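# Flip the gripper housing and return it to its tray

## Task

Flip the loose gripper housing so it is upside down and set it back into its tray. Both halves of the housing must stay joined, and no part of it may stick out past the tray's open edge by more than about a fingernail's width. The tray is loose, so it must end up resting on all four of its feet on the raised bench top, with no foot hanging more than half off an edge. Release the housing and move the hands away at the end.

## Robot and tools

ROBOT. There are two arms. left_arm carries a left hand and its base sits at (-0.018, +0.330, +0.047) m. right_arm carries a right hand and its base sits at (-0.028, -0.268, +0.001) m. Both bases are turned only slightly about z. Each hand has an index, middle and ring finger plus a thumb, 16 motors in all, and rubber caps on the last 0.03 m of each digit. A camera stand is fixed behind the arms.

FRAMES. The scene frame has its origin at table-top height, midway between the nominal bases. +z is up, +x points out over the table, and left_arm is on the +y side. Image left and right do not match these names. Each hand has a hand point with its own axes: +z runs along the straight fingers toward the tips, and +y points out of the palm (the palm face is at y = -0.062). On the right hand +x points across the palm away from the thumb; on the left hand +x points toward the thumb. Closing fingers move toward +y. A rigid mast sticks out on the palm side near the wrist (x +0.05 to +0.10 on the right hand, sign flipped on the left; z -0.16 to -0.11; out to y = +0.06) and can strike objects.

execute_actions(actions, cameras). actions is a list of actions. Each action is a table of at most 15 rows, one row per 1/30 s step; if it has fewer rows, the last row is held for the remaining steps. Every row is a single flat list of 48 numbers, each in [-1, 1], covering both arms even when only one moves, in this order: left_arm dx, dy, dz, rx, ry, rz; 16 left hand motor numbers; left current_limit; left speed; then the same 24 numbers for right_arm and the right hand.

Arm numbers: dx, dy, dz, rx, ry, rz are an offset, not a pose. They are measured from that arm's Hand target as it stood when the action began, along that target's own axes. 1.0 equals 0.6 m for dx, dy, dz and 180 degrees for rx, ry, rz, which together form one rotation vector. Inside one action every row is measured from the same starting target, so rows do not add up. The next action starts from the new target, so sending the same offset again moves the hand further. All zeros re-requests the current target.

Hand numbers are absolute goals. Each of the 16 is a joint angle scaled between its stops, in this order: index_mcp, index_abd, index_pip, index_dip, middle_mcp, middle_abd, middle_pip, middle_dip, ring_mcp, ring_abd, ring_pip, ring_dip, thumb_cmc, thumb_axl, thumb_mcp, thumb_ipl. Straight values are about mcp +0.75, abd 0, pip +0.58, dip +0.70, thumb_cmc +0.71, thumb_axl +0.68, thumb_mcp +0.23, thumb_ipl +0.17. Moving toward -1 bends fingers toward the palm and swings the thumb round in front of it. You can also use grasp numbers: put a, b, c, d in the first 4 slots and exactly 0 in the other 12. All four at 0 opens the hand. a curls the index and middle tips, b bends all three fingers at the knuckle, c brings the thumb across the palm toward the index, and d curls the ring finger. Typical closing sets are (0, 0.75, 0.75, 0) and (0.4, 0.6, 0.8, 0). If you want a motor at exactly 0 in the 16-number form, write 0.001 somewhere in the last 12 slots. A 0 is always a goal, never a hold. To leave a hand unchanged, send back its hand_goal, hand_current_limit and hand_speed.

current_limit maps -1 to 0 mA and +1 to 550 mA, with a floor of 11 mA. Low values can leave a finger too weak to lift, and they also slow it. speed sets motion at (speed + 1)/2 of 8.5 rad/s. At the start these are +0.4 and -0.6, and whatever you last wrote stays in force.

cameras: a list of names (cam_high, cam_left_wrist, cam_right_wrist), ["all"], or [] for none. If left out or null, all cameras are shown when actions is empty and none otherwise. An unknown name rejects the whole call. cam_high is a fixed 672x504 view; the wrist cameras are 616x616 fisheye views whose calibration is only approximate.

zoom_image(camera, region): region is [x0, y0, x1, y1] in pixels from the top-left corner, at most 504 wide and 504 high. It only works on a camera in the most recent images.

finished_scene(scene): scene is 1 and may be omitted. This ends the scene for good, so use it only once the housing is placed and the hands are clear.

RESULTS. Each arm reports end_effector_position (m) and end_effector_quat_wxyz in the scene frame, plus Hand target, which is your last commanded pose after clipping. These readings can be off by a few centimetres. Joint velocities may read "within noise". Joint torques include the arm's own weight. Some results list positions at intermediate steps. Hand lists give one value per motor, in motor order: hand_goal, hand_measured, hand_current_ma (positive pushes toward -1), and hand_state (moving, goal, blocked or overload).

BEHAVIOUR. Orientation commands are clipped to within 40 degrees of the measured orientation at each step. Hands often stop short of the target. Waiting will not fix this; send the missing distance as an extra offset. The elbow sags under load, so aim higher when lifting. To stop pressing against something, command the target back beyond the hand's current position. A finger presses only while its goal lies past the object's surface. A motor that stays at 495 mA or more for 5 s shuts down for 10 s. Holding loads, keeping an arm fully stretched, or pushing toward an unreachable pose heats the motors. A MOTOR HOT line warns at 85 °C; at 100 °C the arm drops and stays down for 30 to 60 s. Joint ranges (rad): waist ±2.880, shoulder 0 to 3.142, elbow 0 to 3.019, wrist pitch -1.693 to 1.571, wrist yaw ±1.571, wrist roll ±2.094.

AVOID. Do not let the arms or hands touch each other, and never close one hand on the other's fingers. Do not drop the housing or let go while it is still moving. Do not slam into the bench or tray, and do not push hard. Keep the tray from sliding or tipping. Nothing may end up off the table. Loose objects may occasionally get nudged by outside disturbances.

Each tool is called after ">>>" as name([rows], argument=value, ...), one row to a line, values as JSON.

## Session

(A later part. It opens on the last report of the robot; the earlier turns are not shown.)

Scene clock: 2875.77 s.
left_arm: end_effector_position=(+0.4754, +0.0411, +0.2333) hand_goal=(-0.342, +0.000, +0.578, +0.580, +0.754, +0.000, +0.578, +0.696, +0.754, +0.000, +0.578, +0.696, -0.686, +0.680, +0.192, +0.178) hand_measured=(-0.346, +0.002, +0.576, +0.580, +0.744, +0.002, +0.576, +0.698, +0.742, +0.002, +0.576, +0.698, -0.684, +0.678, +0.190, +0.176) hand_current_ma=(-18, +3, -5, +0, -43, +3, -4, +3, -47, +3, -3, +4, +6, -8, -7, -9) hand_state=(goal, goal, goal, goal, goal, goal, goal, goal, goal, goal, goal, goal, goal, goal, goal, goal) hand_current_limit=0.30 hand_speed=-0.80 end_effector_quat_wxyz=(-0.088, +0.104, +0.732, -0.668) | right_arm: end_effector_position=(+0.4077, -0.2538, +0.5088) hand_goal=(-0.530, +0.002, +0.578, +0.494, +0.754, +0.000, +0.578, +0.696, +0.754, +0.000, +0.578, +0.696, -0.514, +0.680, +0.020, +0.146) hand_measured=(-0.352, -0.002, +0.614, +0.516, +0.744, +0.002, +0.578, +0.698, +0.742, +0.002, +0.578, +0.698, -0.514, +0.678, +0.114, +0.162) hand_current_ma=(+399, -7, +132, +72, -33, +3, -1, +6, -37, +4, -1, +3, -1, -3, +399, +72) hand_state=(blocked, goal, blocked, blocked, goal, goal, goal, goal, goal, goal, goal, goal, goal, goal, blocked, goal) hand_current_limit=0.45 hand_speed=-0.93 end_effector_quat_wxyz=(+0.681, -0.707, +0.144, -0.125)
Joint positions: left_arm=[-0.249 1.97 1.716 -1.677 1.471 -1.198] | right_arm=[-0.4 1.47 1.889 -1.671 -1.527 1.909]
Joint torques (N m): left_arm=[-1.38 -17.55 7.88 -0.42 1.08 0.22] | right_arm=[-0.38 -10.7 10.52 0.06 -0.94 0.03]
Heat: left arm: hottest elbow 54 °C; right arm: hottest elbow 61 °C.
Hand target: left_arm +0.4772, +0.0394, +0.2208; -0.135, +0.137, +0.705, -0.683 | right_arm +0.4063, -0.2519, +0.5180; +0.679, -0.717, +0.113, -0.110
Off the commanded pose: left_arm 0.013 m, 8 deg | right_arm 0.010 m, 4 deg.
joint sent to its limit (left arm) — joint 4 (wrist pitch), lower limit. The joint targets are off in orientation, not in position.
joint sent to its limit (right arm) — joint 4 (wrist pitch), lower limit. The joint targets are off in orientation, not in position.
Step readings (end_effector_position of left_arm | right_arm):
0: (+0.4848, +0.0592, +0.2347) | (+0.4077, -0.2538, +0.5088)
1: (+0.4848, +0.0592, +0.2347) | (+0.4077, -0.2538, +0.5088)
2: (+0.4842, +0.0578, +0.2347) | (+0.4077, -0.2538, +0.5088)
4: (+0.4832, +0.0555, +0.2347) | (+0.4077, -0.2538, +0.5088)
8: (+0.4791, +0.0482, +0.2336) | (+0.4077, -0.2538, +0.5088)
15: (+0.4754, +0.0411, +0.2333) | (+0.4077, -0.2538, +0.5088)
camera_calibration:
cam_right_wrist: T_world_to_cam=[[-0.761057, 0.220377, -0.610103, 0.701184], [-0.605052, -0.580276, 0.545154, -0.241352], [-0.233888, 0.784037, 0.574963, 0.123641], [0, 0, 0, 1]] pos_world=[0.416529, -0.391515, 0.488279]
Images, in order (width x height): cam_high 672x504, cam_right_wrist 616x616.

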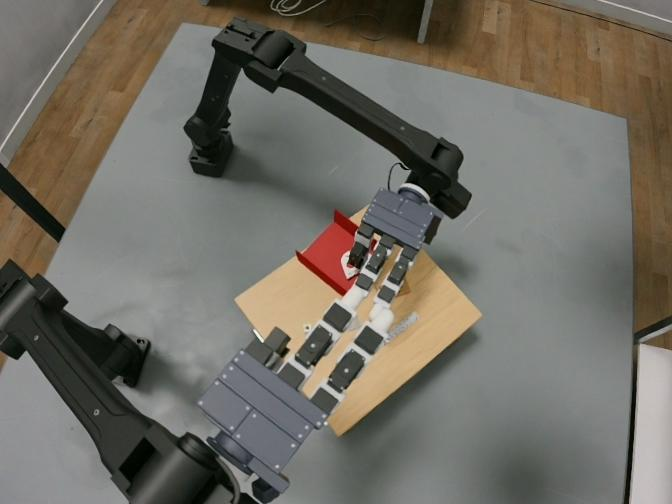

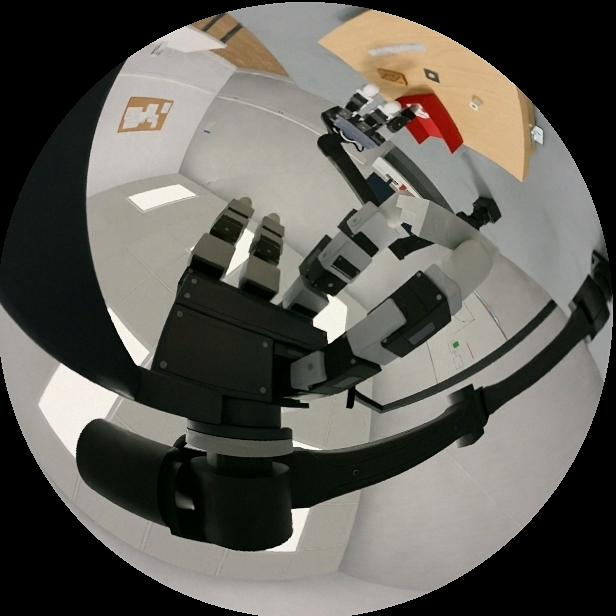

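>>> execute_actions([
  [[0.0018,0.0,0.03,0,0,0,-0.342,0,0.577,0.58,0.754,0,0.577,0.696,0.754,0,0.577,0.696,-0.686,0.68,0.191,0.178,0.3,-0.8,0,0,0,0,0,0,-0.53,0.001,0.577,0.493,0.754,0,0.577,0.696,0.754,0,0.577,0.696,-0.514,0.68,0.02,0.146,0.45,-0.93]],
], cameras=["cam_right_wrist","cam_high"])

>>> zoom_image(camera="cam_right_wrist", region=[360, 70, 460, 170])

>>> zoom_image(camera="cam_high", region=[270, 190, 420, 310])

Scene clock: 2886.67 s.
left_arm: end_effector_position=(+0.4682, +0.0262, +0.2336) hand_goal=(-0.342, +0.000, +0.578, +0.580, +0.754, +0.000, +0.578, +0.696, +0.754, +0.000, +0.578, +0.696, -0.686, +0.680, +0.192, +0.178) hand_measured=(-0.348, +0.002, +0.576, +0.580, +0.744, +0.002, +0.576, +0.698, +0.742, +0.002, +0.576, +0.698, -0.684, +0.678, +0.190, +0.176) hand_current_ma=(-26, +3, -9, -2, -43, +3, -4, +3, -47, +3, -3, +4, +6, -8, -7, -9) hand_state=(goal, goal, goal, goal, goal, goal, goal, goal, goal, goal, goal, goal, goal, goal, goal, goal) hand_current_limit=0.30 hand_speed=-0.80 end_effector_quat_wxyz=(-0.096, +0.111, +0.726, -0.671) | right_arm: end_effector_position=(+0.4077, -0.2538, +0.5088) hand_goal=(-0.530, +0.002, +0.578, +0.494, +0.754, +0.000, +0.578, +0.696, +0.754, +0.000, +0.578, +0.696, -0.514, +0.680, +0.020, +0.146) hand_measured=(-0.352, -0.002, +0.614, +0.516, +0.744, +0.002, +0.578, +0.698, +0.742, +0.002, +0.578, +0.698, -0.514, +0.678, +0.114, +0.162) hand_current_ma=(+399, -7, +132, +72, -33, +3, -1, +6, -37, +4, -1, +3, -1, -3, +399, +72) hand_state=(blocked, goal, blocked, blocked, goal, goal, goal, goal, goal, goal, goal, goal, goal, goal, blocked, goal) hand_current_limit=0.45 hand_speed=-0.93 end_effector_quat_wxyz=(+0.681, -0.707, +0.144, -0.125)
Joint positions: left_arm=[-0.276 1.974 1.716 -1.677 1.485 -1.195] | right_arm=[-0.4 1.47 1.889 -1.671 -1.527 1.909]
Joint torques (N m): left_arm=[-1.67 -17.79 8.13 -0.23 1.09 0.23] | right_arm=[-0.26 -11.05 10.43 0.12 -0.93 0.02]
Heat: left arm: hottest elbow 52 °C; right arm: hottest elbow 61 °C.
Hand target: left_arm +0.4695, +0.0232, +0.2204; -0.135, +0.137, +0.705, -0.683 | right_arm +0.4063, -0.2519, +0.5180; +0.679, -0.717, +0.113, -0.110
Off the commanded pose: left_arm 0.014 m, 6 deg | right_arm 0.010 m, 4 deg.
joint sent to its limit (left arm) — joint 4 (wrist pitch), lower limit. The joint targets are off in orientation, not in position.
joint sent to its limit (right arm) — joint 4 (wrist pitch), lower limit. The joint targets are off in orientation, not in position.
Step readings (end_effector_position of left_arm | right_arm):
0: (+0.4754, +0.0411, +0.2333) | (+0.4077, -0.2538, +0.5088)
1: (+0.4754, +0.0411, +0.2334) | (+0.4077, -0.2538, +0.5088)
2: (+0.4752, +0.0403, +0.2337) | (+0.4077, -0.2538, +0.5088)
4: (+0.4739, +0.0371, +0.2338) | (+0.4077, -0.2538, +0.5088)
8: (+0.4718, +0.0322, +0.2335) | (+0.4077, -0.2538, +0.5088)
15: (+0.4685, +0.0268, +0.2335) | (+0.4077, -0.2538, +0.5088)
camera_calibration:
cam_right_wrist: T_world_to_cam=[[-0.761057, 0.220377, -0.610103, 0.701184], [-0.605052, -0.580276, 0.545154, -0.241352], [-0.233888, 0.784037, 0.574963, 0.123641], [0, 0, 0, 1]] pos_world=[0.416529, -0.391515, 0.488279]
Images, in order (width x height): cam_high 672x504, cam_right_wrist 616x616.

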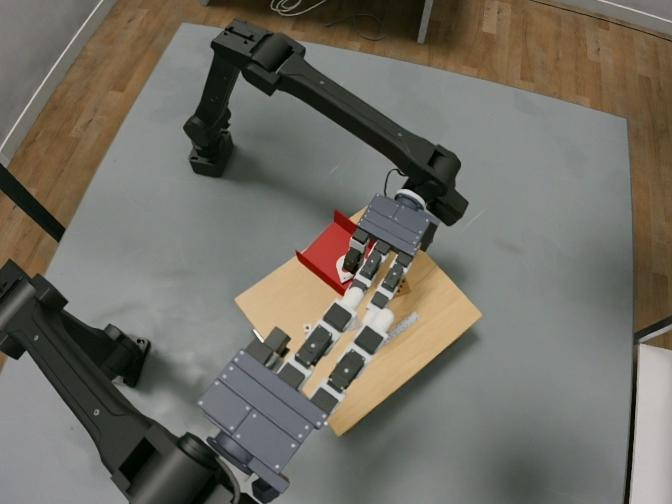

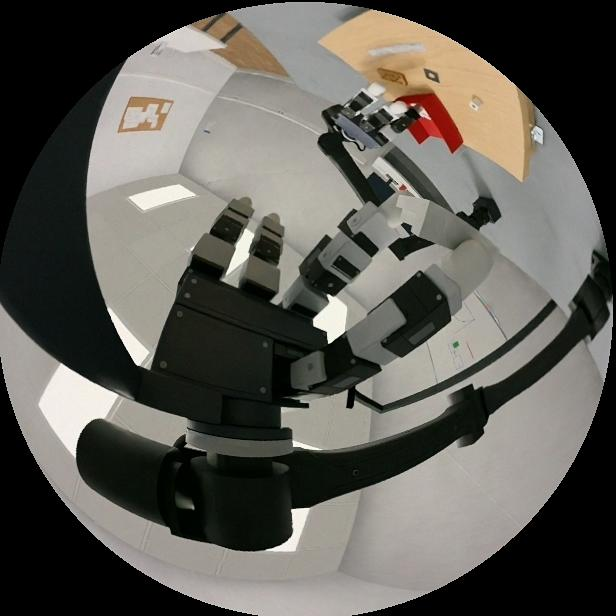

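Scaled by 5.040 from the camera's 616x616 image, which has a finer 880x880 frame.

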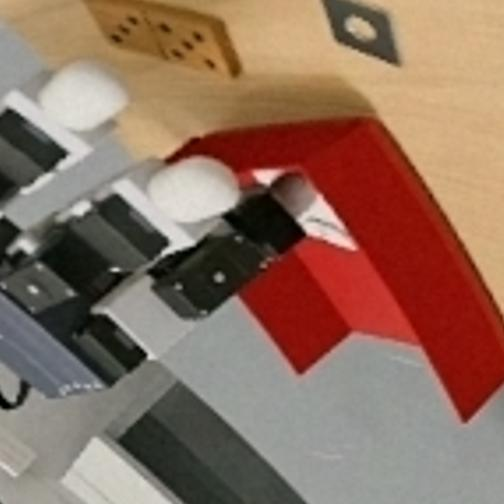

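Scaled by 3.360 from the camera's 672x504 image, which has a finer 960x720 frame.

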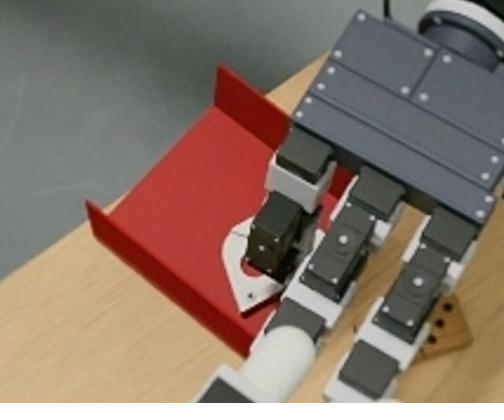

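>>> execute_actions([
  [[-0.0333,0.0,0.002,0,0,0,-0.342,0,0.577,0.58,0.754,0,0.577,0.696,0.754,0,0.577,0.696,-0.686,0.68,0.191,0.178,0.3,-0.8,0,0,0,0,0,0,-0.53,0.001,0.577,0.493,0.754,0,0.577,0.696,0.754,0,0.577,0.696,-0.514,0.68,0.02,0.146,0.45,-0.93]],
  [[-0.025,0.0,0.002,0,0,0,-0.342,0,0.577,0.58,0.754,0,0.577,0.696,0.754,0,0.577,0.696,-0.686,0.68,0.191,0.178,0.3,-0.8,0,0,0,0,0,0,-0.53,0.001,0.577,0.493,0.754,0,0.577,0.696,0.754,0,0.577,0.696,-0.514,0.68,0.02,0.146,0.45,-0.93]],
], cameras=["cam_right_wrist","cam_high"])

>>> zoom_image(camera="cam_right_wrist", region=[360, 70, 460, 170])

>>> zoom_image(camera="cam_high", region=[270, 190, 420, 310])

Scene clock: 2898.47 s.
left_arm: end_effector_position=(+0.4901, +0.0148, +0.2327) hand_goal=(-0.342, +0.000, +0.578, +0.580, +0.754, +0.000, +0.578, +0.696, +0.754, +0.000, +0.578, +0.696, -0.686, +0.680, +0.192, +0.178) hand_measured=(-0.352, +0.038, +0.572, +0.576, +0.744, +0.002, +0.576, +0.698, +0.742, +0.002, +0.576, +0.698, -0.684, +0.678, +0.190, +0.176) hand_current_ma=(-37, +132, -22, -14, -43, +3, -4, +3, -47, +3, -3, +4, +6, -8, -7, -9) hand_state=(goal, blocked, goal, goal, goal, goal, goal, goal, goal, goal, goal, goal, goal, goal, goal, goal) hand_current_limit=0.30 hand_speed=-0.80 end_effector_quat_wxyz=(-0.103, +0.102, +0.722, -0.676) | right_arm: end_effector_position=(+0.4077, -0.2538, +0.5088) hand_goal=(-0.530, +0.002, +0.578, +0.494, +0.754, +0.000, +0.578, +0.696, +0.754, +0.000, +0.578, +0.696, -0.514, +0.680, +0.020, +0.146) hand_measured=(-0.352, -0.002, +0.614, +0.516, +0.744, +0.002, +0.578, +0.698, +0.742, +0.002, +0.578, +0.698, -0.514, +0.678, +0.114, +0.162) hand_current_ma=(+399, -7, +132, +72, -33, +3, -1, +6, -37, +4, -1, +3, -1, -3, +399, +72) hand_state=(blocked, goal, blocked, blocked, goal, goal, goal, goal, goal, goal, goal, goal, goal, goal, blocked, goal) hand_current_limit=0.45 hand_speed=-0.93 end_effector_quat_wxyz=(+0.681, -0.707, +0.144, -0.125)
Joint positions: left_arm=[-0.282 2.039 1.812 -1.677 1.503 -1.247] | right_arm=[-0.4 1.47 1.889 -1.671 -1.527 1.909]
Joint torques (N m): left_arm=[-1.85 -17.08 11.08 -0.13 0.77 0.19] | right_arm=[-0.38 -11.34 10.58 0.14 -0.92 0.04]
Heat: left arm: hottest elbow 51 °C; right arm: hottest elbow 61 °C.
Hand target: left_arm +0.5010, +0.0077, +0.2202; -0.135, +0.137, +0.705, -0.683 | right_arm +0.4063, -0.2519, +0.5180; +0.679, -0.717, +0.113, -0.110
Off the commanded pose: left_arm 0.018 m, 6 deg | right_arm 0.010 m, 4 deg.
joint sent to its limit (left arm) — joint 4 (wrist pitch), lower limit. The joint targets are off in orientation, not in position.
joint sent to its limit (right arm) — joint 4 (wrist pitch), lower limit. The joint targets are off in orientation, not in position.
Step readings (end_effector_position of left_arm | right_arm):
0: (+0.4682, +0.0262, +0.2334) | (+0.4077, -0.2538, +0.5088)
1: (+0.4682, +0.0262, +0.2334) | (+0.4077, -0.2538, +0.5088)
2: (+0.4683, +0.0260, +0.2327) | (+0.4077, -0.2538, +0.5088)
4: (+0.4695, +0.0248, +0.2319) | (+0.4077, -0.2538, +0.5088)
8: (+0.4741, +0.0227, +0.2319) | (+0.4077, -0.2538, +0.5088)
15: (+0.4757, +0.0217, +0.2318) | (+0.4077, -0.2538, +0.5088)
16: (+0.4758, +0.0217, +0.2318) | (+0.4077, -0.2538, +0.5088)
17: (+0.4768, +0.0212, +0.2320) | (+0.4077, -0.2538, +0.5088)
19: (+0.4810, +0.0191, +0.2322) | (+0.4077, -0.2538, +0.5088)
23: (+0.4878, +0.0157, +0.2326) | (+0.4077, -0.2538, +0.5088)
30: (+0.4899, +0.0149, +0.2326) | (+0.4077, -0.2538, +0.5088)
camera_calibration:
cam_right_wrist: T_world_to_cam=[[-0.761057, 0.220377, -0.610103, 0.701184], [-0.605052, -0.580276, 0.545154, -0.241352], [-0.233888, 0.784037, 0.574963, 0.123641], [0, 0, 0, 1]] pos_world=[0.416529, -0.391515, 0.488279]
Images, in order (width x height): cam_high 672x504, cam_right_wrist 616x616.

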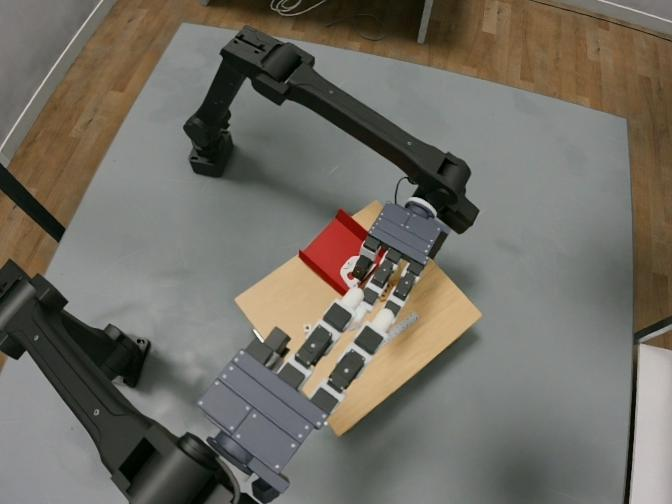

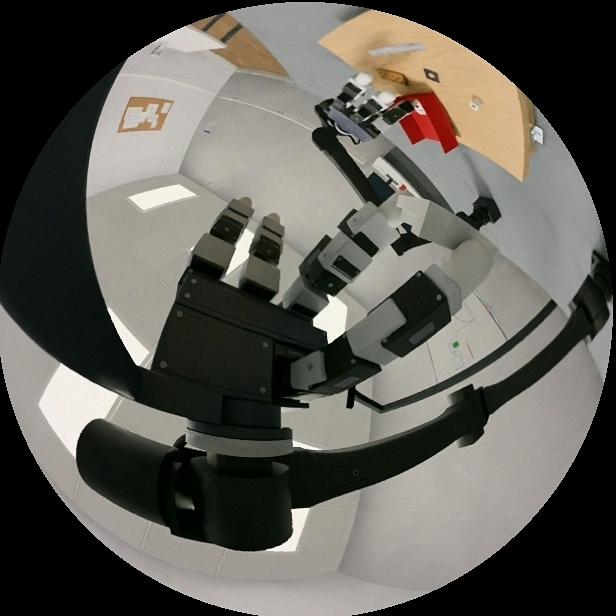

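Scaled by 5.040 from the camera's 616x616 image, which has a finer 880x880 frame.

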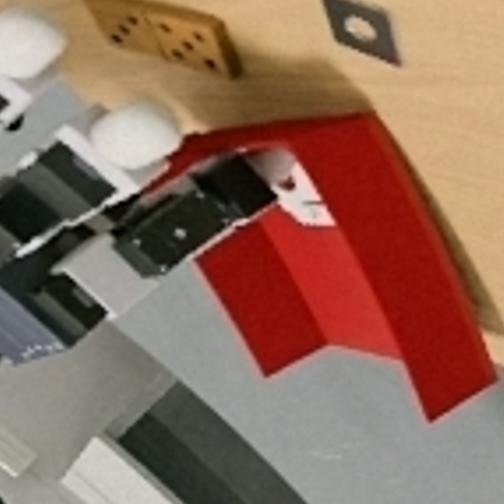

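Scaled by 3.360 from the camera's 672x504 image, which has a finer 960x720 frame.

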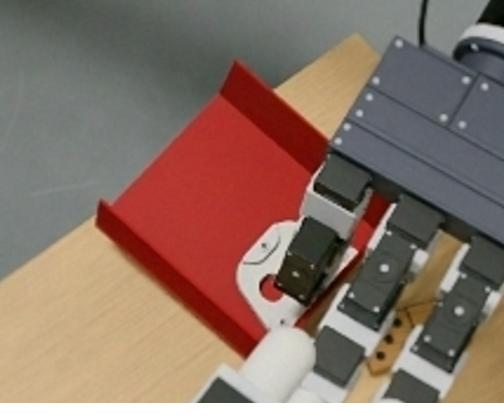

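>>> execute_actions([
  [[-0.025,0.0,0.002,0,0,0,-0.342,0,0.577,0.58,0.754,0,0.577,0.696,0.754,0,0.577,0.696,-0.686,0.68,0.191,0.178,0.3,-0.8,0,0,0,0,0,0,-0.53,0.001,0.577,0.493,0.754,0,0.577,0.696,0.754,0,0.577,0.696,-0.514,0.68,0.02,0.146,0.45,-0.93]],
  [[-0.02,0.0,0.002,0,0,0,-0.342,0,0.577,0.58,0.754,0,0.577,0.696,0.754,0,0.577,0.696,-0.686,0.68,0.191,0.178,0.3,-0.8,0,0,0,0,0,0,-0.53,0.001,0.577,0.493,0.754,0,0.577,0.696,0.754,0,0.577,0.696,-0.514,0.68,0.02,0.146,0.45,-0.93]],
], cameras=["cam_right_wrist","cam_high"])

>>> zoom_image(camera="cam_right_wrist", region=[360, 70, 460, 170])

>>> zoom_image(camera="cam_high", region=[270, 190, 420, 310])

Scene clock: 2908.23 s.
left_arm: end_effector_position=(+0.5150, +0.0020, +0.2325) hand_goal=(-0.342, +0.000, +0.578, +0.580, +0.754, +0.000, +0.578, +0.696, +0.754, +0.000, +0.578, +0.696, -0.686, +0.680, +0.192, +0.178) hand_measured=(-0.348, +0.032, +0.572, +0.576, +0.742, +0.002, +0.576, +0.698, +0.742, +0.002, +0.576, +0.698, -0.684, +0.678, +0.190, +0.176) hand_current_ma=(-24, +113, -19, -15, -43, +3, -4, +3, -47, +3, -3, +4, +6, -8, -7, -9) hand_state=(goal, blocked, goal, goal, goal, goal, goal, goal, goal, goal, goal, goal, goal, goal, goal, goal) hand_current_limit=0.30 hand_speed=-0.80 end_effector_quat_wxyz=(-0.103, +0.105, +0.720, -0.678) | right_arm: end_effector_position=(+0.4077, -0.2538, +0.5088) hand_goal=(-0.530, +0.002, +0.578, +0.494, +0.754, +0.000, +0.578, +0.696, +0.754, +0.000, +0.578, +0.696, -0.514, +0.680, +0.020, +0.146) hand_measured=(-0.352, -0.002, +0.614, +0.516, +0.744, +0.002, +0.578, +0.698, +0.742, +0.002, +0.578, +0.698, -0.514, +0.678, +0.114, +0.162) hand_current_ma=(+399, -7, +132, +72, -33, +3, -1, +6, -37, +4, -1, +3, -1, -3, +399, +72) hand_state=(blocked, goal, blocked, blocked, goal, goal, goal, goal, goal, goal, goal, goal, goal, goal, blocked, goal) hand_current_limit=0.45 hand_speed=-0.93 end_effector_quat_wxyz=(+0.681, -0.707, +0.144, -0.125)
Joint positions: left_arm=[-0.29 2.109 1.928 -1.677 1.51 -1.288] | right_arm=[-0.4 1.47 1.889 -1.671 -1.527 1.909]
Joint torques (N m): left_arm=[-1.79 -18.67 11.47 -0.31 0.8 0.11] | right_arm=[-0.21 -11.16 10.48 0.12 -0.93 0.03]
Heat: left arm: hottest elbow 52 °C; right arm: hottest elbow 61 °C.
Hand target: left_arm +0.5250, -0.0048, +0.2201; -0.135, +0.137, +0.705, -0.683 | right_arm +0.4063, -0.2519, +0.5180; +0.679, -0.717, +0.113, -0.110
Off the commanded pose: left_arm 0.017 m, 5 deg | right_arm 0.010 m, 4 deg.
joint sent to its limit (left arm) — joint 4 (wrist pitch), lower limit. The joint targets are off in orientation, not in position.
joint sent to its limit (right arm) — joint 4 (wrist pitch), lower limit. The joint targets are off in orientation, not in position.
Step readings (end_effector_position of left_arm | right_arm):
0: (+0.4901, +0.0148, +0.2327) | (+0.4077, -0.2538, +0.5088)
1: (+0.4903, +0.0148, +0.2327) | (+0.4077, -0.2538, +0.5088)
2: (+0.4910, +0.0144, +0.2329) | (+0.4077, -0.2538, +0.5088)
4: (+0.4953, +0.0125, +0.2323) | (+0.4077, -0.2538, +0.5088)
8: (+0.5026, +0.0087, +0.2318) | (+0.4077, -0.2538, +0.5088)
15: (+0.5042, +0.0076, +0.2320) | (+0.4077, -0.2538, +0.5088)
16: (+0.5044, +0.0075, +0.2320) | (+0.4077, -0.2538, +0.5088)
17: (+0.5050, +0.0071, +0.2322) | (+0.4077, -0.2538, +0.5088)
19: (+0.5084, +0.0057, +0.2322) | (+0.4077, -0.2538, +0.5088)
23: (+0.5139, +0.0028, +0.2325) | (+0.4077, -0.2538, +0.5088)
30: (+0.5150, +0.0020, +0.2324) | (+0.4077, -0.2538, +0.5088)
camera_calibration:
cam_right_wrist: T_world_to_cam=[[-0.761057, 0.220377, -0.610103, 0.701184], [-0.605052, -0.580276, 0.545154, -0.241352], [-0.233888, 0.784037, 0.574963, 0.123641], [0, 0, 0, 1]] pos_world=[0.416529, -0.391515, 0.488279]
Images, in order (width x height): cam_high 672x504, cam_right_wrist 616x616.

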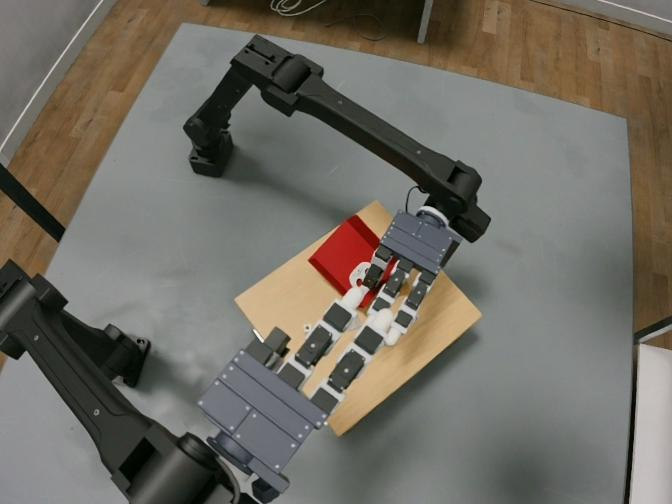

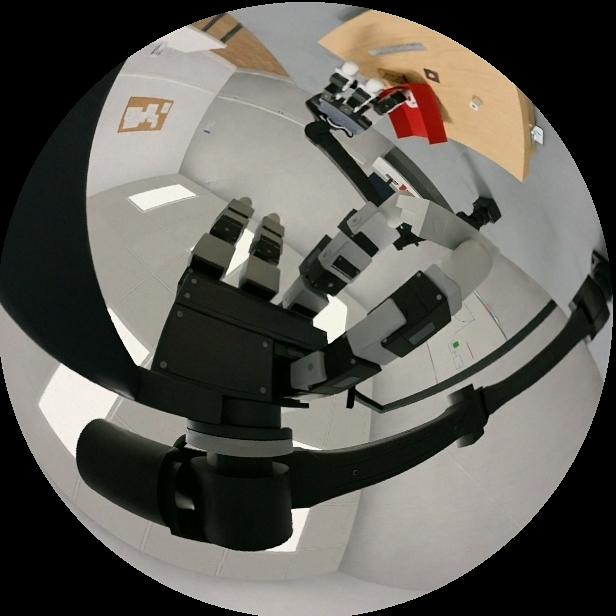

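Scaled by 5.040 from the camera's 616x616 image, which has a finer 880x880 frame.

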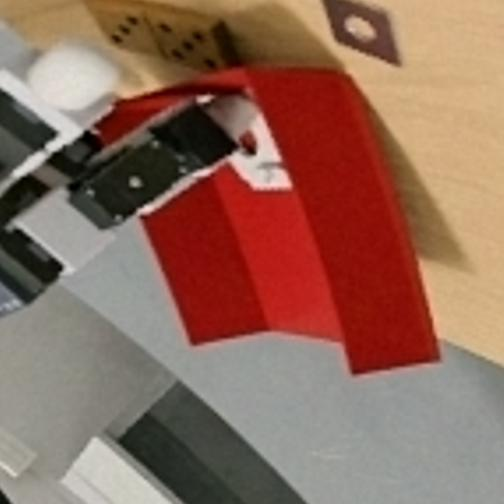

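Scaled by 3.360 from the camera's 672x504 image, which has a finer 960x720 frame.

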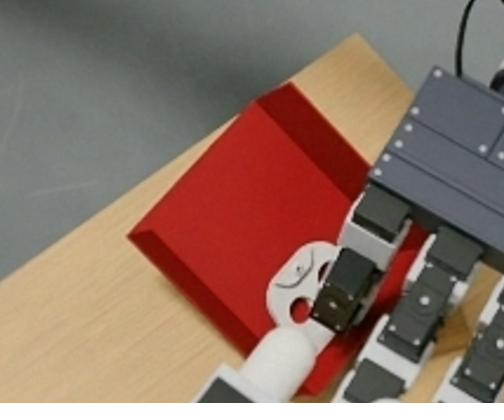

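>>> zoom_image(camera="cam_high", region=[300, 200, 380, 270])

>>> zoom_image(camera="cam_right_wrist", region=[380, 60, 540, 190])

Scaled by 6.300 from the camera's 672x504 image, which has a finer 960x720 frame.

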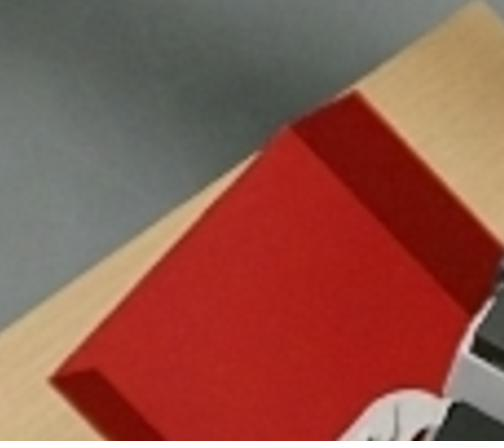

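Scaled by 3.150 from the camera's 616x616 image, which has a finer 880x880 frame.

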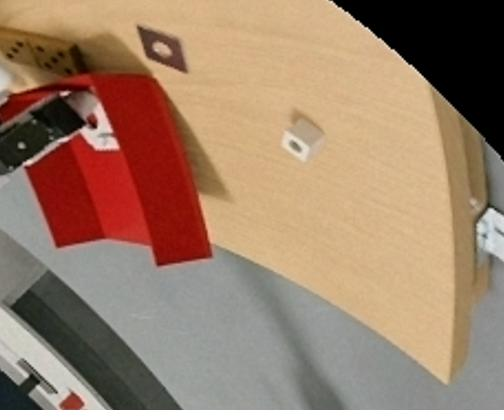

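>>> execute_actions([
  [[0.0161,0.0,-0.0448,0,0,0,-0.342,0,0.577,0.58,0.754,0,0.577,0.696,0.754,0,0.577,0.696,-0.686,0.68,0.191,0.178,0.3,-0.8,0,0,0,0,0,0,-0.53,0.001,0.577,0.493,0.754,0,0.577,0.696,0.754,0,0.577,0.696,-0.514,0.68,0.02,0.146,0.45,-0.93]],
], cameras=["cam_right_wrist","cam_high"])

>>> zoom_image(camera="cam_right_wrist", region=[360, 60, 480, 180])

>>> zoom_image(camera="cam_high", region=[290, 190, 440, 310])

Scene clock: 2939.23 s.
left_arm: end_effector_position=(+0.5223, +0.0150, +0.2314) hand_goal=(-0.342, +0.000, +0.578, +0.580, +0.754, +0.000, +0.578, +0.696, +0.754, +0.000, +0.578, +0.696, -0.686, +0.680, +0.192, +0.178) hand_measured=(-0.312, +0.030, +0.596, +0.588, +0.742, +0.002, +0.576, +0.698, +0.742, +0.002, +0.576, +0.698, -0.684, +0.678, +0.190, +0.176) hand_current_ma=(+134, +106, +72, +28, -43, +3, -4, +3, -47, +3, -3, +4, +6, -8, -7, -9) hand_state=(blocked, blocked, goal, goal, goal, goal, goal, goal, goal, goal, goal, goal, goal, goal, goal, goal) hand_current_limit=0.30 hand_speed=-0.80 end_effector_quat_wxyz=(-0.096, +0.098, +0.723, -0.677) | right_arm: end_effector_position=(+0.4077, -0.2538, +0.5088) hand_goal=(-0.530, +0.002, +0.578, +0.494, +0.754, +0.000, +0.578, +0.696, +0.754, +0.000, +0.578, +0.696, -0.514, +0.680, +0.020, +0.146) hand_measured=(-0.352, -0.002, +0.614, +0.516, +0.744, +0.002, +0.578, +0.698, +0.742, +0.002, +0.578, +0.698, -0.514, +0.678, +0.114, +0.162) hand_current_ma=(+399, -7, +132, +72, -33, +3, -1, +6, -37, +4, -1, +3, -1, -3, +399, +72) hand_state=(blocked, goal, blocked, blocked, goal, goal, goal, goal, goal, goal, goal, goal, goal, goal, blocked, goal) hand_current_limit=0.45 hand_speed=-0.93 end_effector_quat_wxyz=(+0.681, -0.707, +0.144, -0.125)
Joint positions: left_arm=[-0.267 2.109 1.928 -1.677 1.503 -1.288] | right_arm=[-0.4 1.47 1.889 -1.671 -1.527 1.909]
Joint torques (N m): left_arm=[0.09 -20.95 7.54 -0.17 0.35 0.29] | right_arm=[-0.62 -10.99 10.51 0.08 -0.95 0]
Heat: left arm: hottest elbow 57 °C; right arm: hottest elbow 61 °C.
Hand target: left_arm +0.5263, +0.0238, +0.2209; -0.135, +0.137, +0.705, -0.683 | right_arm +0.4063, -0.2519, +0.5180; +0.679, -0.717, +0.113, -0.110
Off the commanded pose: left_arm 0.014 m, 7 deg | right_arm 0.010 m, 4 deg.
joint sent to its limit (left arm) — joint 4 (wrist pitch), lower limit. The joint targets are off in orientation, not in position.
joint sent to its limit (right arm) — joint 4 (wrist pitch), lower limit. The joint targets are off in orientation, not in position.
Step readings (end_effector_position of left_arm | right_arm):
0: (+0.5150, +0.0020, +0.2325) | (+0.4077, -0.2538, +0.5088)
1: (+0.5150, +0.0020, +0.2325) | (+0.4077, -0.2538, +0.5088)
2: (+0.5152, +0.0022, +0.2324) | (+0.4077, -0.2538, +0.5088)
4: (+0.5156, +0.0034, +0.2319) | (+0.4077, -0.2538, +0.5088)
8: (+0.5185, +0.0084, +0.2317) | (+0.4077, -0.2538, +0.5088)
15: (+0.5223, +0.0149, +0.2315) | (+0.4077, -0.2538, +0.5088)
camera_calibration:
cam_right_wrist: T_world_to_cam=[[-0.761057, 0.220377, -0.610103, 0.701184], [-0.605052, -0.580276, 0.545154, -0.241352], [-0.233888, 0.784037, 0.574963, 0.123641], [0, 0, 0, 1]] pos_world=[0.416529, -0.391515, 0.488279]
Images, in order (width x height): cam_high 672x504, cam_right_wrist 616x616.

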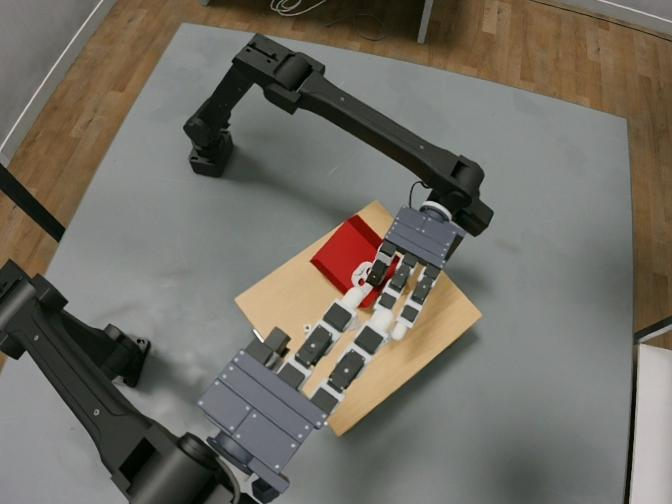

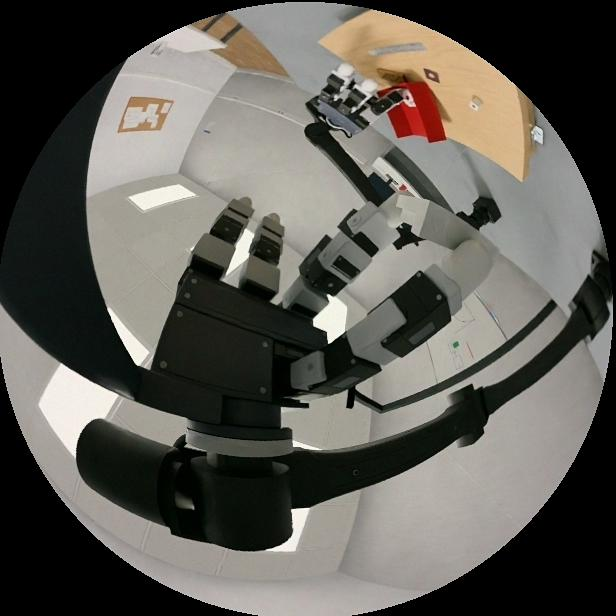

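Scaled by 4.200 from the camera's 616x616 image, which has a finer 880x880 frame.

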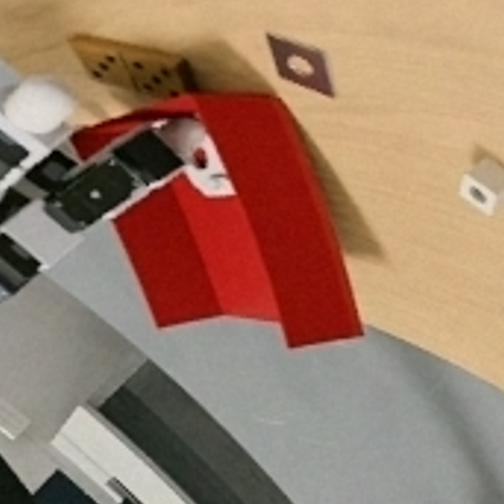

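Scaled by 3.360 from the camera's 672x504 image, which has a finer 960x720 frame.

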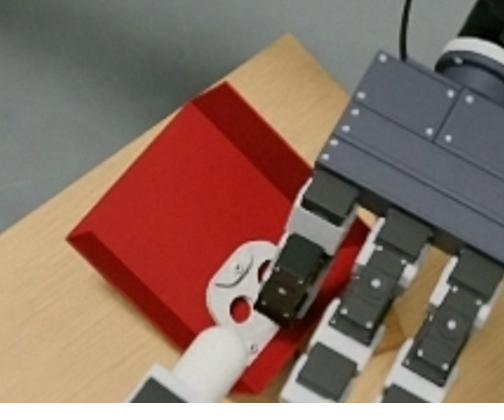

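>>> execute_actions([
  [[0.035,-0.005,-0.01,0,0,0,-0.342,0,0.577,0.58,0.754,0,0.577,0.696,0.754,0,0.577,0.696,-0.686,0.68,0.191,0.178,0.3,-0.8,0,0,0,0,0,0,-0.53,0.001,0.577,0.493,0.754,0,0.577,0.696,0.754,0,0.577,0.696,-0.514,0.68,0.02,0.146,0.45,-0.93]],
], cameras=["cam_right_wrist","cam_high"])

>>> zoom_image(camera="cam_right_wrist", region=[360, 60, 480, 180])

>>> zoom_image(camera="cam_high", region=[290, 190, 440, 310])

Scene clock: 2949.03 s.
left_arm: end_effector_position=(+0.5054, +0.0285, +0.2317) hand_goal=(-0.342, +0.000, +0.578, +0.580, +0.754, +0.000, +0.578, +0.696, +0.754, +0.000, +0.578, +0.696, -0.686, +0.680, +0.192, +0.178) hand_measured=(-0.308, -0.002, +0.598, +0.588, +0.742, +0.002, +0.576, +0.698, +0.742, +0.002, +0.576, +0.698, -0.684, +0.678, +0.190, +0.176) hand_current_ma=(+149, -3, +82, +32, -43, +3, -4, +3, -47, +3, -3, +4, +6, -8, -7, -9) hand_state=(blocked, goal, blocked, goal, goal, goal, goal, goal, goal, goal, goal, goal, goal, goal, goal, goal) hand_current_limit=0.30 hand_speed=-0.80 end_effector_quat_wxyz=(-0.096, +0.092, +0.728, -0.673) | right_arm: end_effector_position=(+0.4077, -0.2538, +0.5088) hand_goal=(-0.530, +0.002, +0.578, +0.494, +0.754, +0.000, +0.578, +0.696, +0.754, +0.000, +0.578, +0.696, -0.514, +0.680, +0.020, +0.146) hand_measured=(-0.352, -0.002, +0.614, +0.516, +0.744, +0.002, +0.578, +0.698, +0.742, +0.002, +0.578, +0.698, -0.514, +0.678, +0.114, +0.162) hand_current_ma=(+399, -7, +132, +72, -33, +3, -1, +6, -37, +4, -1, +3, -1, -3, +399, +72) hand_state=(blocked, goal, blocked, blocked, goal, goal, goal, goal, goal, goal, goal, goal, goal, goal, blocked, goal) hand_current_limit=0.45 hand_speed=-0.93 end_effector_quat_wxyz=(+0.681, -0.707, +0.144, -0.125)
Joint positions: left_arm=[-0.254 2.057 1.845 -1.677 1.49 -1.267] | right_arm=[-0.4 1.47 1.889 -1.671 -1.527 1.909]
Joint torques (N m): left_arm=[-0.03 -20.78 7.13 -0.17 0.49 0.39] | right_arm=[-0.67 -10.93 10.58 0.08 -0.93 0.04]
Heat: left arm: hottest elbow 55 °C; right arm: hottest elbow 61 °C.
Hand target: left_arm +0.5091, +0.0372, +0.2242; -0.135, +0.137, +0.705, -0.683 | right_arm +0.4063, -0.2519, +0.5180; +0.679, -0.717, +0.113, -0.110
Off the commanded pose: left_arm 0.012 m, 7 deg | right_arm 0.010 m, 4 deg.
joint sent to its limit (left arm) — joint 4 (wrist pitch), lower limit. The joint targets are off in orientation, not in position.
joint sent to its limit (right arm) — joint 4 (wrist pitch), lower limit. The joint targets are off in orientation, not in position.
Step readings (end_effector_position of left_arm | right_arm):
0: (+0.5223, +0.0150, +0.2314) | (+0.4077, -0.2538, +0.5088)
1: (+0.5220, +0.0151, +0.2310) | (+0.4077, -0.2538, +0.5088)
2: (+0.5204, +0.0155, +0.2307) | (+0.4077, -0.2538, +0.5088)
4: (+0.5152, +0.0180, +0.2309) | (+0.4077, -0.2538, +0.5088)
8: (+0.5069, +0.0248, +0.2323) | (+0.4077, -0.2538, +0.5088)
15: (+0.5055, +0.0285, +0.2318) | (+0.4077, -0.2538, +0.5088)
camera_calibration:
cam_right_wrist: T_world_to_cam=[[-0.761057, 0.220377, -0.610103, 0.701184], [-0.605052, -0.580276, 0.545154, -0.241352], [-0.233888, 0.784037, 0.574963, 0.123641], [0, 0, 0, 1]] pos_world=[0.416529, -0.391515, 0.488279]
Images, in order (width x height): cam_high 672x504, cam_right_wrist 616x616.

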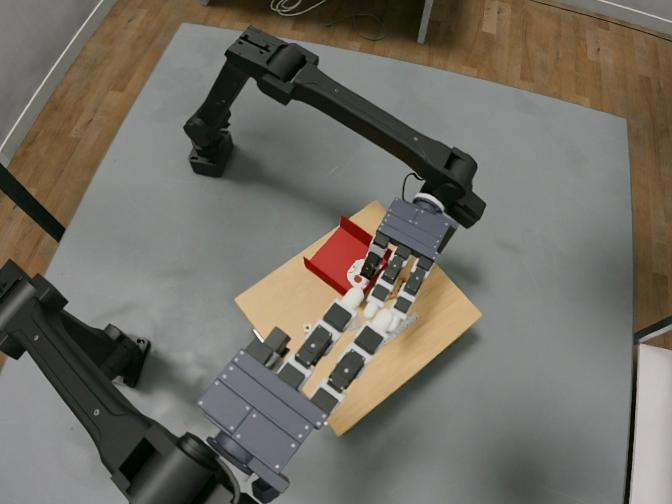

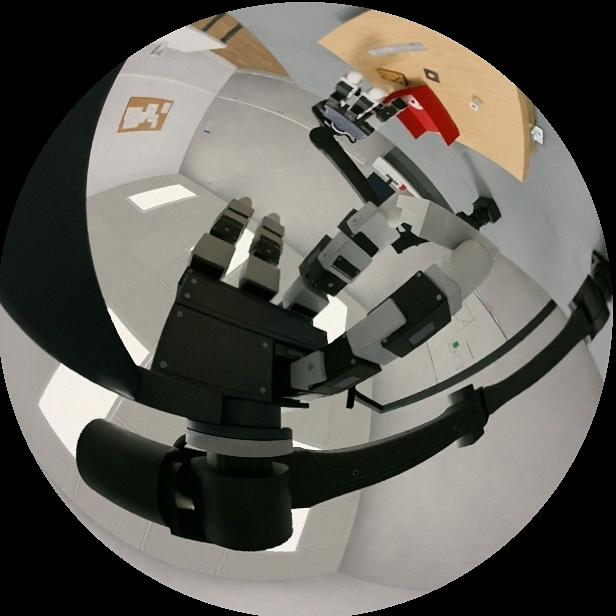

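Scaled by 4.200 from the camera's 616x616 image, which has a finer 880x880 frame.

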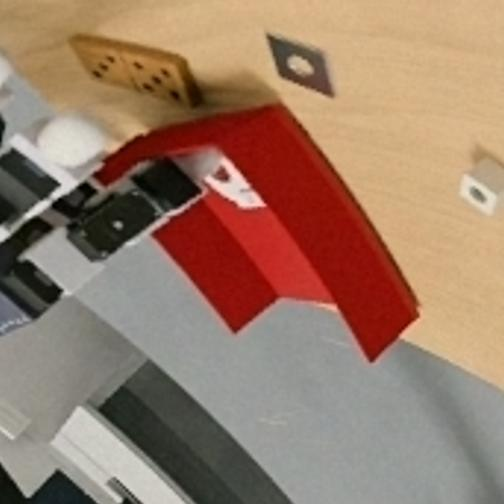

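Scaled by 3.360 from the camera's 672x504 image, which has a finer 960x720 frame.

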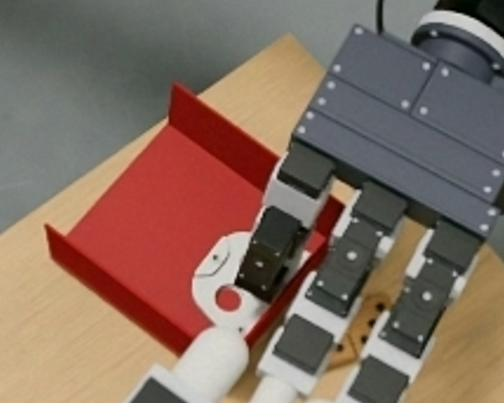

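>>> execute_actions([
  [[0.006,-0.04,0.008,0,0,0,-0.342,0,0.577,0.58,0.754,0,0.577,0.696,0.754,0,0.577,0.696,-0.686,0.68,0.191,0.178,0.3,-0.8,0,0,0,0,0,0,-0.53,0.001,0.577,0.493,0.754,0,0.577,0.696,0.754,0,0.577,0.696,-0.514,0.68,0.02,0.146,0.45,-0.93]],
  [[0.03,-0.06,-0.04,0,0,0,-0.342,0,0.577,0.58,0.754,0,0.577,0.696,0.754,0,0.577,0.696,-0.686,0.68,0.191,0.178,0.3,-0.8,0,0,0,0,0,0,-0.53,0.001,0.577,0.493,0.754,0,0.577,0.696,0.754,0,0.577,0.696,-0.514,0.68,0.02,0.146,0.45,-0.93]],
  [[0.05,-0.06,-0.04,0,0,0,-0.342,0,0.577,0.58,0.754,0,0.577,0.696,0.754,0,0.577,0.696,-0.686,0.68,0.191,0.178,0.3,-0.8,0,0,0,0,0,0,-0.53,0.001,0.577,0.493,0.754,0,0.577,0.696,0.754,0,0.577,0.696,-0.514,0.68,0.02,0.146,0.45,-0.93]],
], cameras=["all"])

>>> zoom_image(camera="cam_right_wrist", region=[360, 60, 480, 180])

>>> zoom_image(camera="cam_high", region=[290, 200, 410, 300])

>>> zoom_image(camera="cam_left_wrist", region=[60, 0, 320, 260])

Scene clock: 3011.43 s.
left_arm: end_effector_position=(+0.4785, +0.0923, +0.3183) hand_goal=(-0.342, +0.000, +0.578, +0.580, +0.754, +0.000, +0.578, +0.696, +0.754, +0.000, +0.578, +0.696, -0.686, +0.680, +0.192, +0.178) hand_measured=(-0.342, +0.000, +0.580, +0.582, +0.742, +0.002, +0.576, +0.698, +0.742, +0.002, +0.576, +0.698, -0.684, +0.678, +0.190, +0.176) hand_current_ma=(+0, +2, +7, +10, -43, +3, -4, +3, -47, +3, -3, +4, +6, -8, -7, -9) hand_state=(goal, goal, goal, goal, goal, goal, goal, goal, goal, goal, goal, goal, goal, goal, goal, goal) hand_current_limit=0.30 hand_speed=-0.80 end_effector_quat_wxyz=(-0.046, +0.073, +0.742, -0.664) | right_arm: end_effector_position=(+0.4077, -0.2538, +0.5088) hand_goal=(-0.530, +0.002, +0.578, +0.494, +0.754, +0.000, +0.578, +0.696, +0.754, +0.000, +0.578, +0.696, -0.514, +0.680, +0.020, +0.146) hand_measured=(-0.352, -0.002, +0.614, +0.516, +0.744, +0.002, +0.578, +0.698, +0.742, +0.002, +0.578, +0.698, -0.514, +0.678, +0.114, +0.162) hand_current_ma=(+399, -7, +132, +72, -33, +3, -1, +6, -37, +4, -1, +3, -1, -3, +399, +72) hand_state=(blocked, goal, blocked, blocked, goal, goal, goal, goal, goal, goal, goal, goal, goal, goal, blocked, goal) hand_current_limit=0.45 hand_speed=-0.93 end_effector_quat_wxyz=(+0.681, -0.707, +0.144, -0.125)
Joint positions: left_arm=[-0.157 1.825 1.744 -1.677 1.456 -1.353] | right_arm=[-0.4 1.47 1.889 -1.671 -1.527 1.909]
Joint torques (N m): left_arm=[-0.32 -18.14 8.47 -0.03 1.14 -0.11] | right_arm=[-0.21 -10.81 10.58 0.08 -0.94 0.02]
Heat: left arm: hottest elbow 49 °C; right arm: hottest elbow 61 °C.
Hand target: left_arm +0.4767, +0.0938, +0.3215; -0.135, +0.137, +0.705, -0.683 | right_arm +0.4063, -0.2519, +0.5180; +0.679, -0.717, +0.113, -0.110
Off the commanded pose: left_arm 0.004 m, 14 deg | right_arm 0.010 m, 4 deg.
joint sent to its limit (left arm) — joint 4 (wrist pitch), lower limit. The joint targets are off in orientation, not in position.
joint sent to its limit (right arm) — joint 4 (wrist pitch), lower limit. The joint targets are off in orientation, not in position.
Step readings (end_effector_position of left_arm | right_arm):
0: (+0.5053, +0.0286, +0.2316) | (+0.4077, -0.2538, +0.5088)
1: (+0.5053, +0.0286, +0.2316) | (+0.4077, -0.2538, +0.5088)
2: (+0.5053, +0.0286, +0.2323) | (+0.4077, -0.2538, +0.5088)
4: (+0.5051, +0.0289, +0.2332) | (+0.4077, -0.2538, +0.5088)
8: (+0.5047, +0.0295, +0.2347) | (+0.4077, -0.2538, +0.5088)
15: (+0.5046, +0.0295, +0.2360) | (+0.4077, -0.2538, +0.5088)
16: (+0.5046, +0.0296, +0.2361) | (+0.4077, -0.2538, +0.5088)
17: (+0.5038, +0.0307, +0.2365) | (+0.4077, -0.2538, +0.5088)
19: (+0.5004, +0.0346, +0.2386) | (+0.4077, -0.2538, +0.5088)
23: (+0.4980, +0.0468, +0.2555) | (+0.4077, -0.2538, +0.5088)
30: (+0.4988, +0.0603, +0.2842) | (+0.4077, -0.2538, +0.5088)
31: (+0.4985, +0.0607, +0.2854) | (+0.4077, -0.2538, +0.5088)
32: (+0.4975, +0.0624, +0.2861) | (+0.4077, -0.2538, +0.5088)
34: (+0.4919, +0.0670, +0.2862) | (+0.4077, -0.2538, +0.5088)
38: (+0.4827, +0.0783, +0.2949) | (+0.4077, -0.2538, +0.5088)
45: (+0.4804, +0.0912, +0.3190) | (+0.4077, -0.2538, +0.5088)
camera_calibration:
cam_left_wrist: T_world_to_cam=[[0.716894, -0.147008, 0.681507, -0.583754], [-0.346424, 0.773188, 0.531197, -0.126754], [-0.605024, -0.616903, 0.503366, 0.308811], [0, 0, 0, 1]] pos_world=[0.561416, 0.202694, 0.309719]
cam_right_wrist: T_world_to_cam=[[-0.761057, 0.220377, -0.610103, 0.701184], [-0.605052, -0.580276, 0.545154, -0.241352], [-0.233888, 0.784037, 0.574963, 0.123641], [0, 0, 0, 1]] pos_world=[0.416529, -0.391515, 0.488279]

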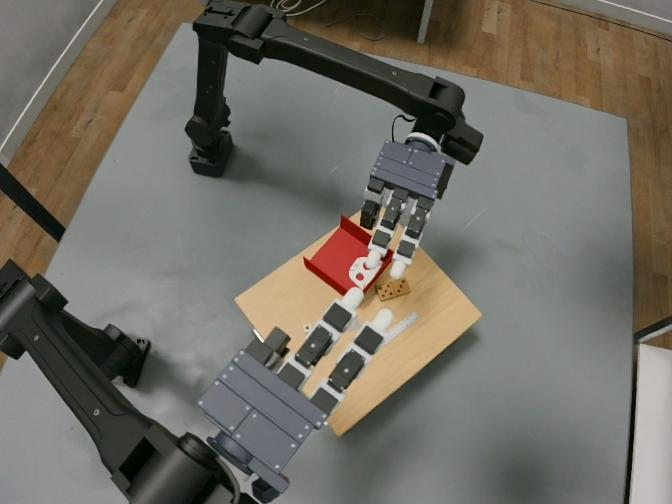

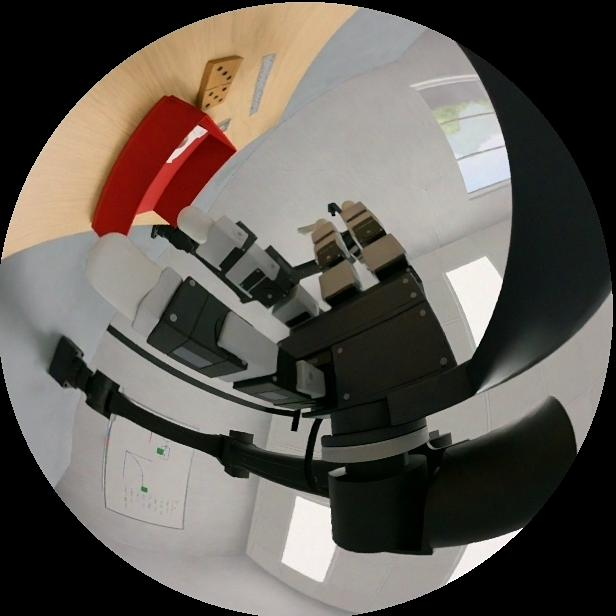

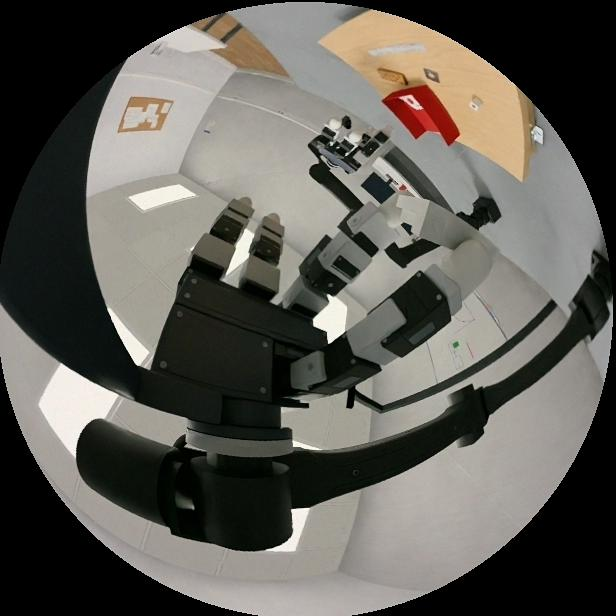

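Scaled by 4.200 from the camera's 616x616 image, which has a finer 880x880 frame.

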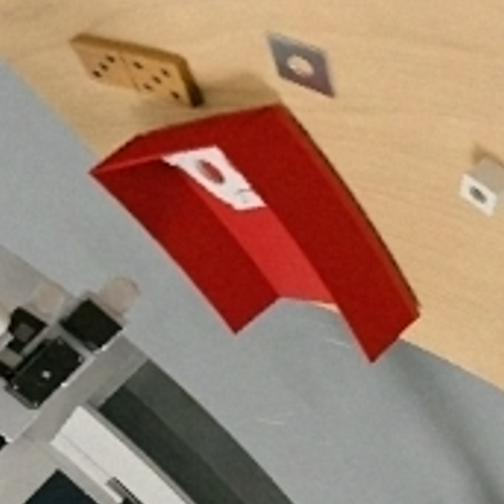

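Scaled by 4.200 from the camera's 672x504 image, which has a finer 960x720 frame.

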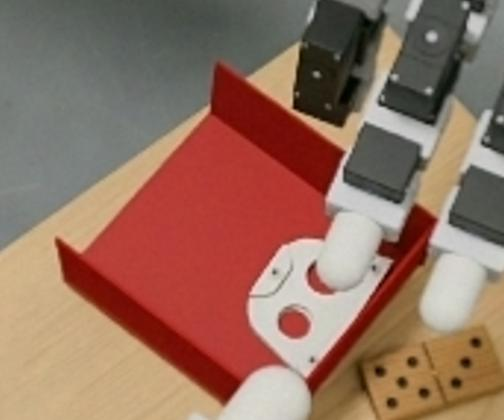

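Scaled by 1.938 from the camera's 616x616 image, which has a finer 880x880 frame.

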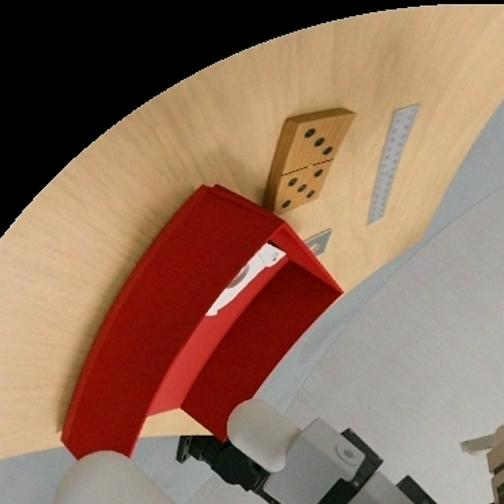

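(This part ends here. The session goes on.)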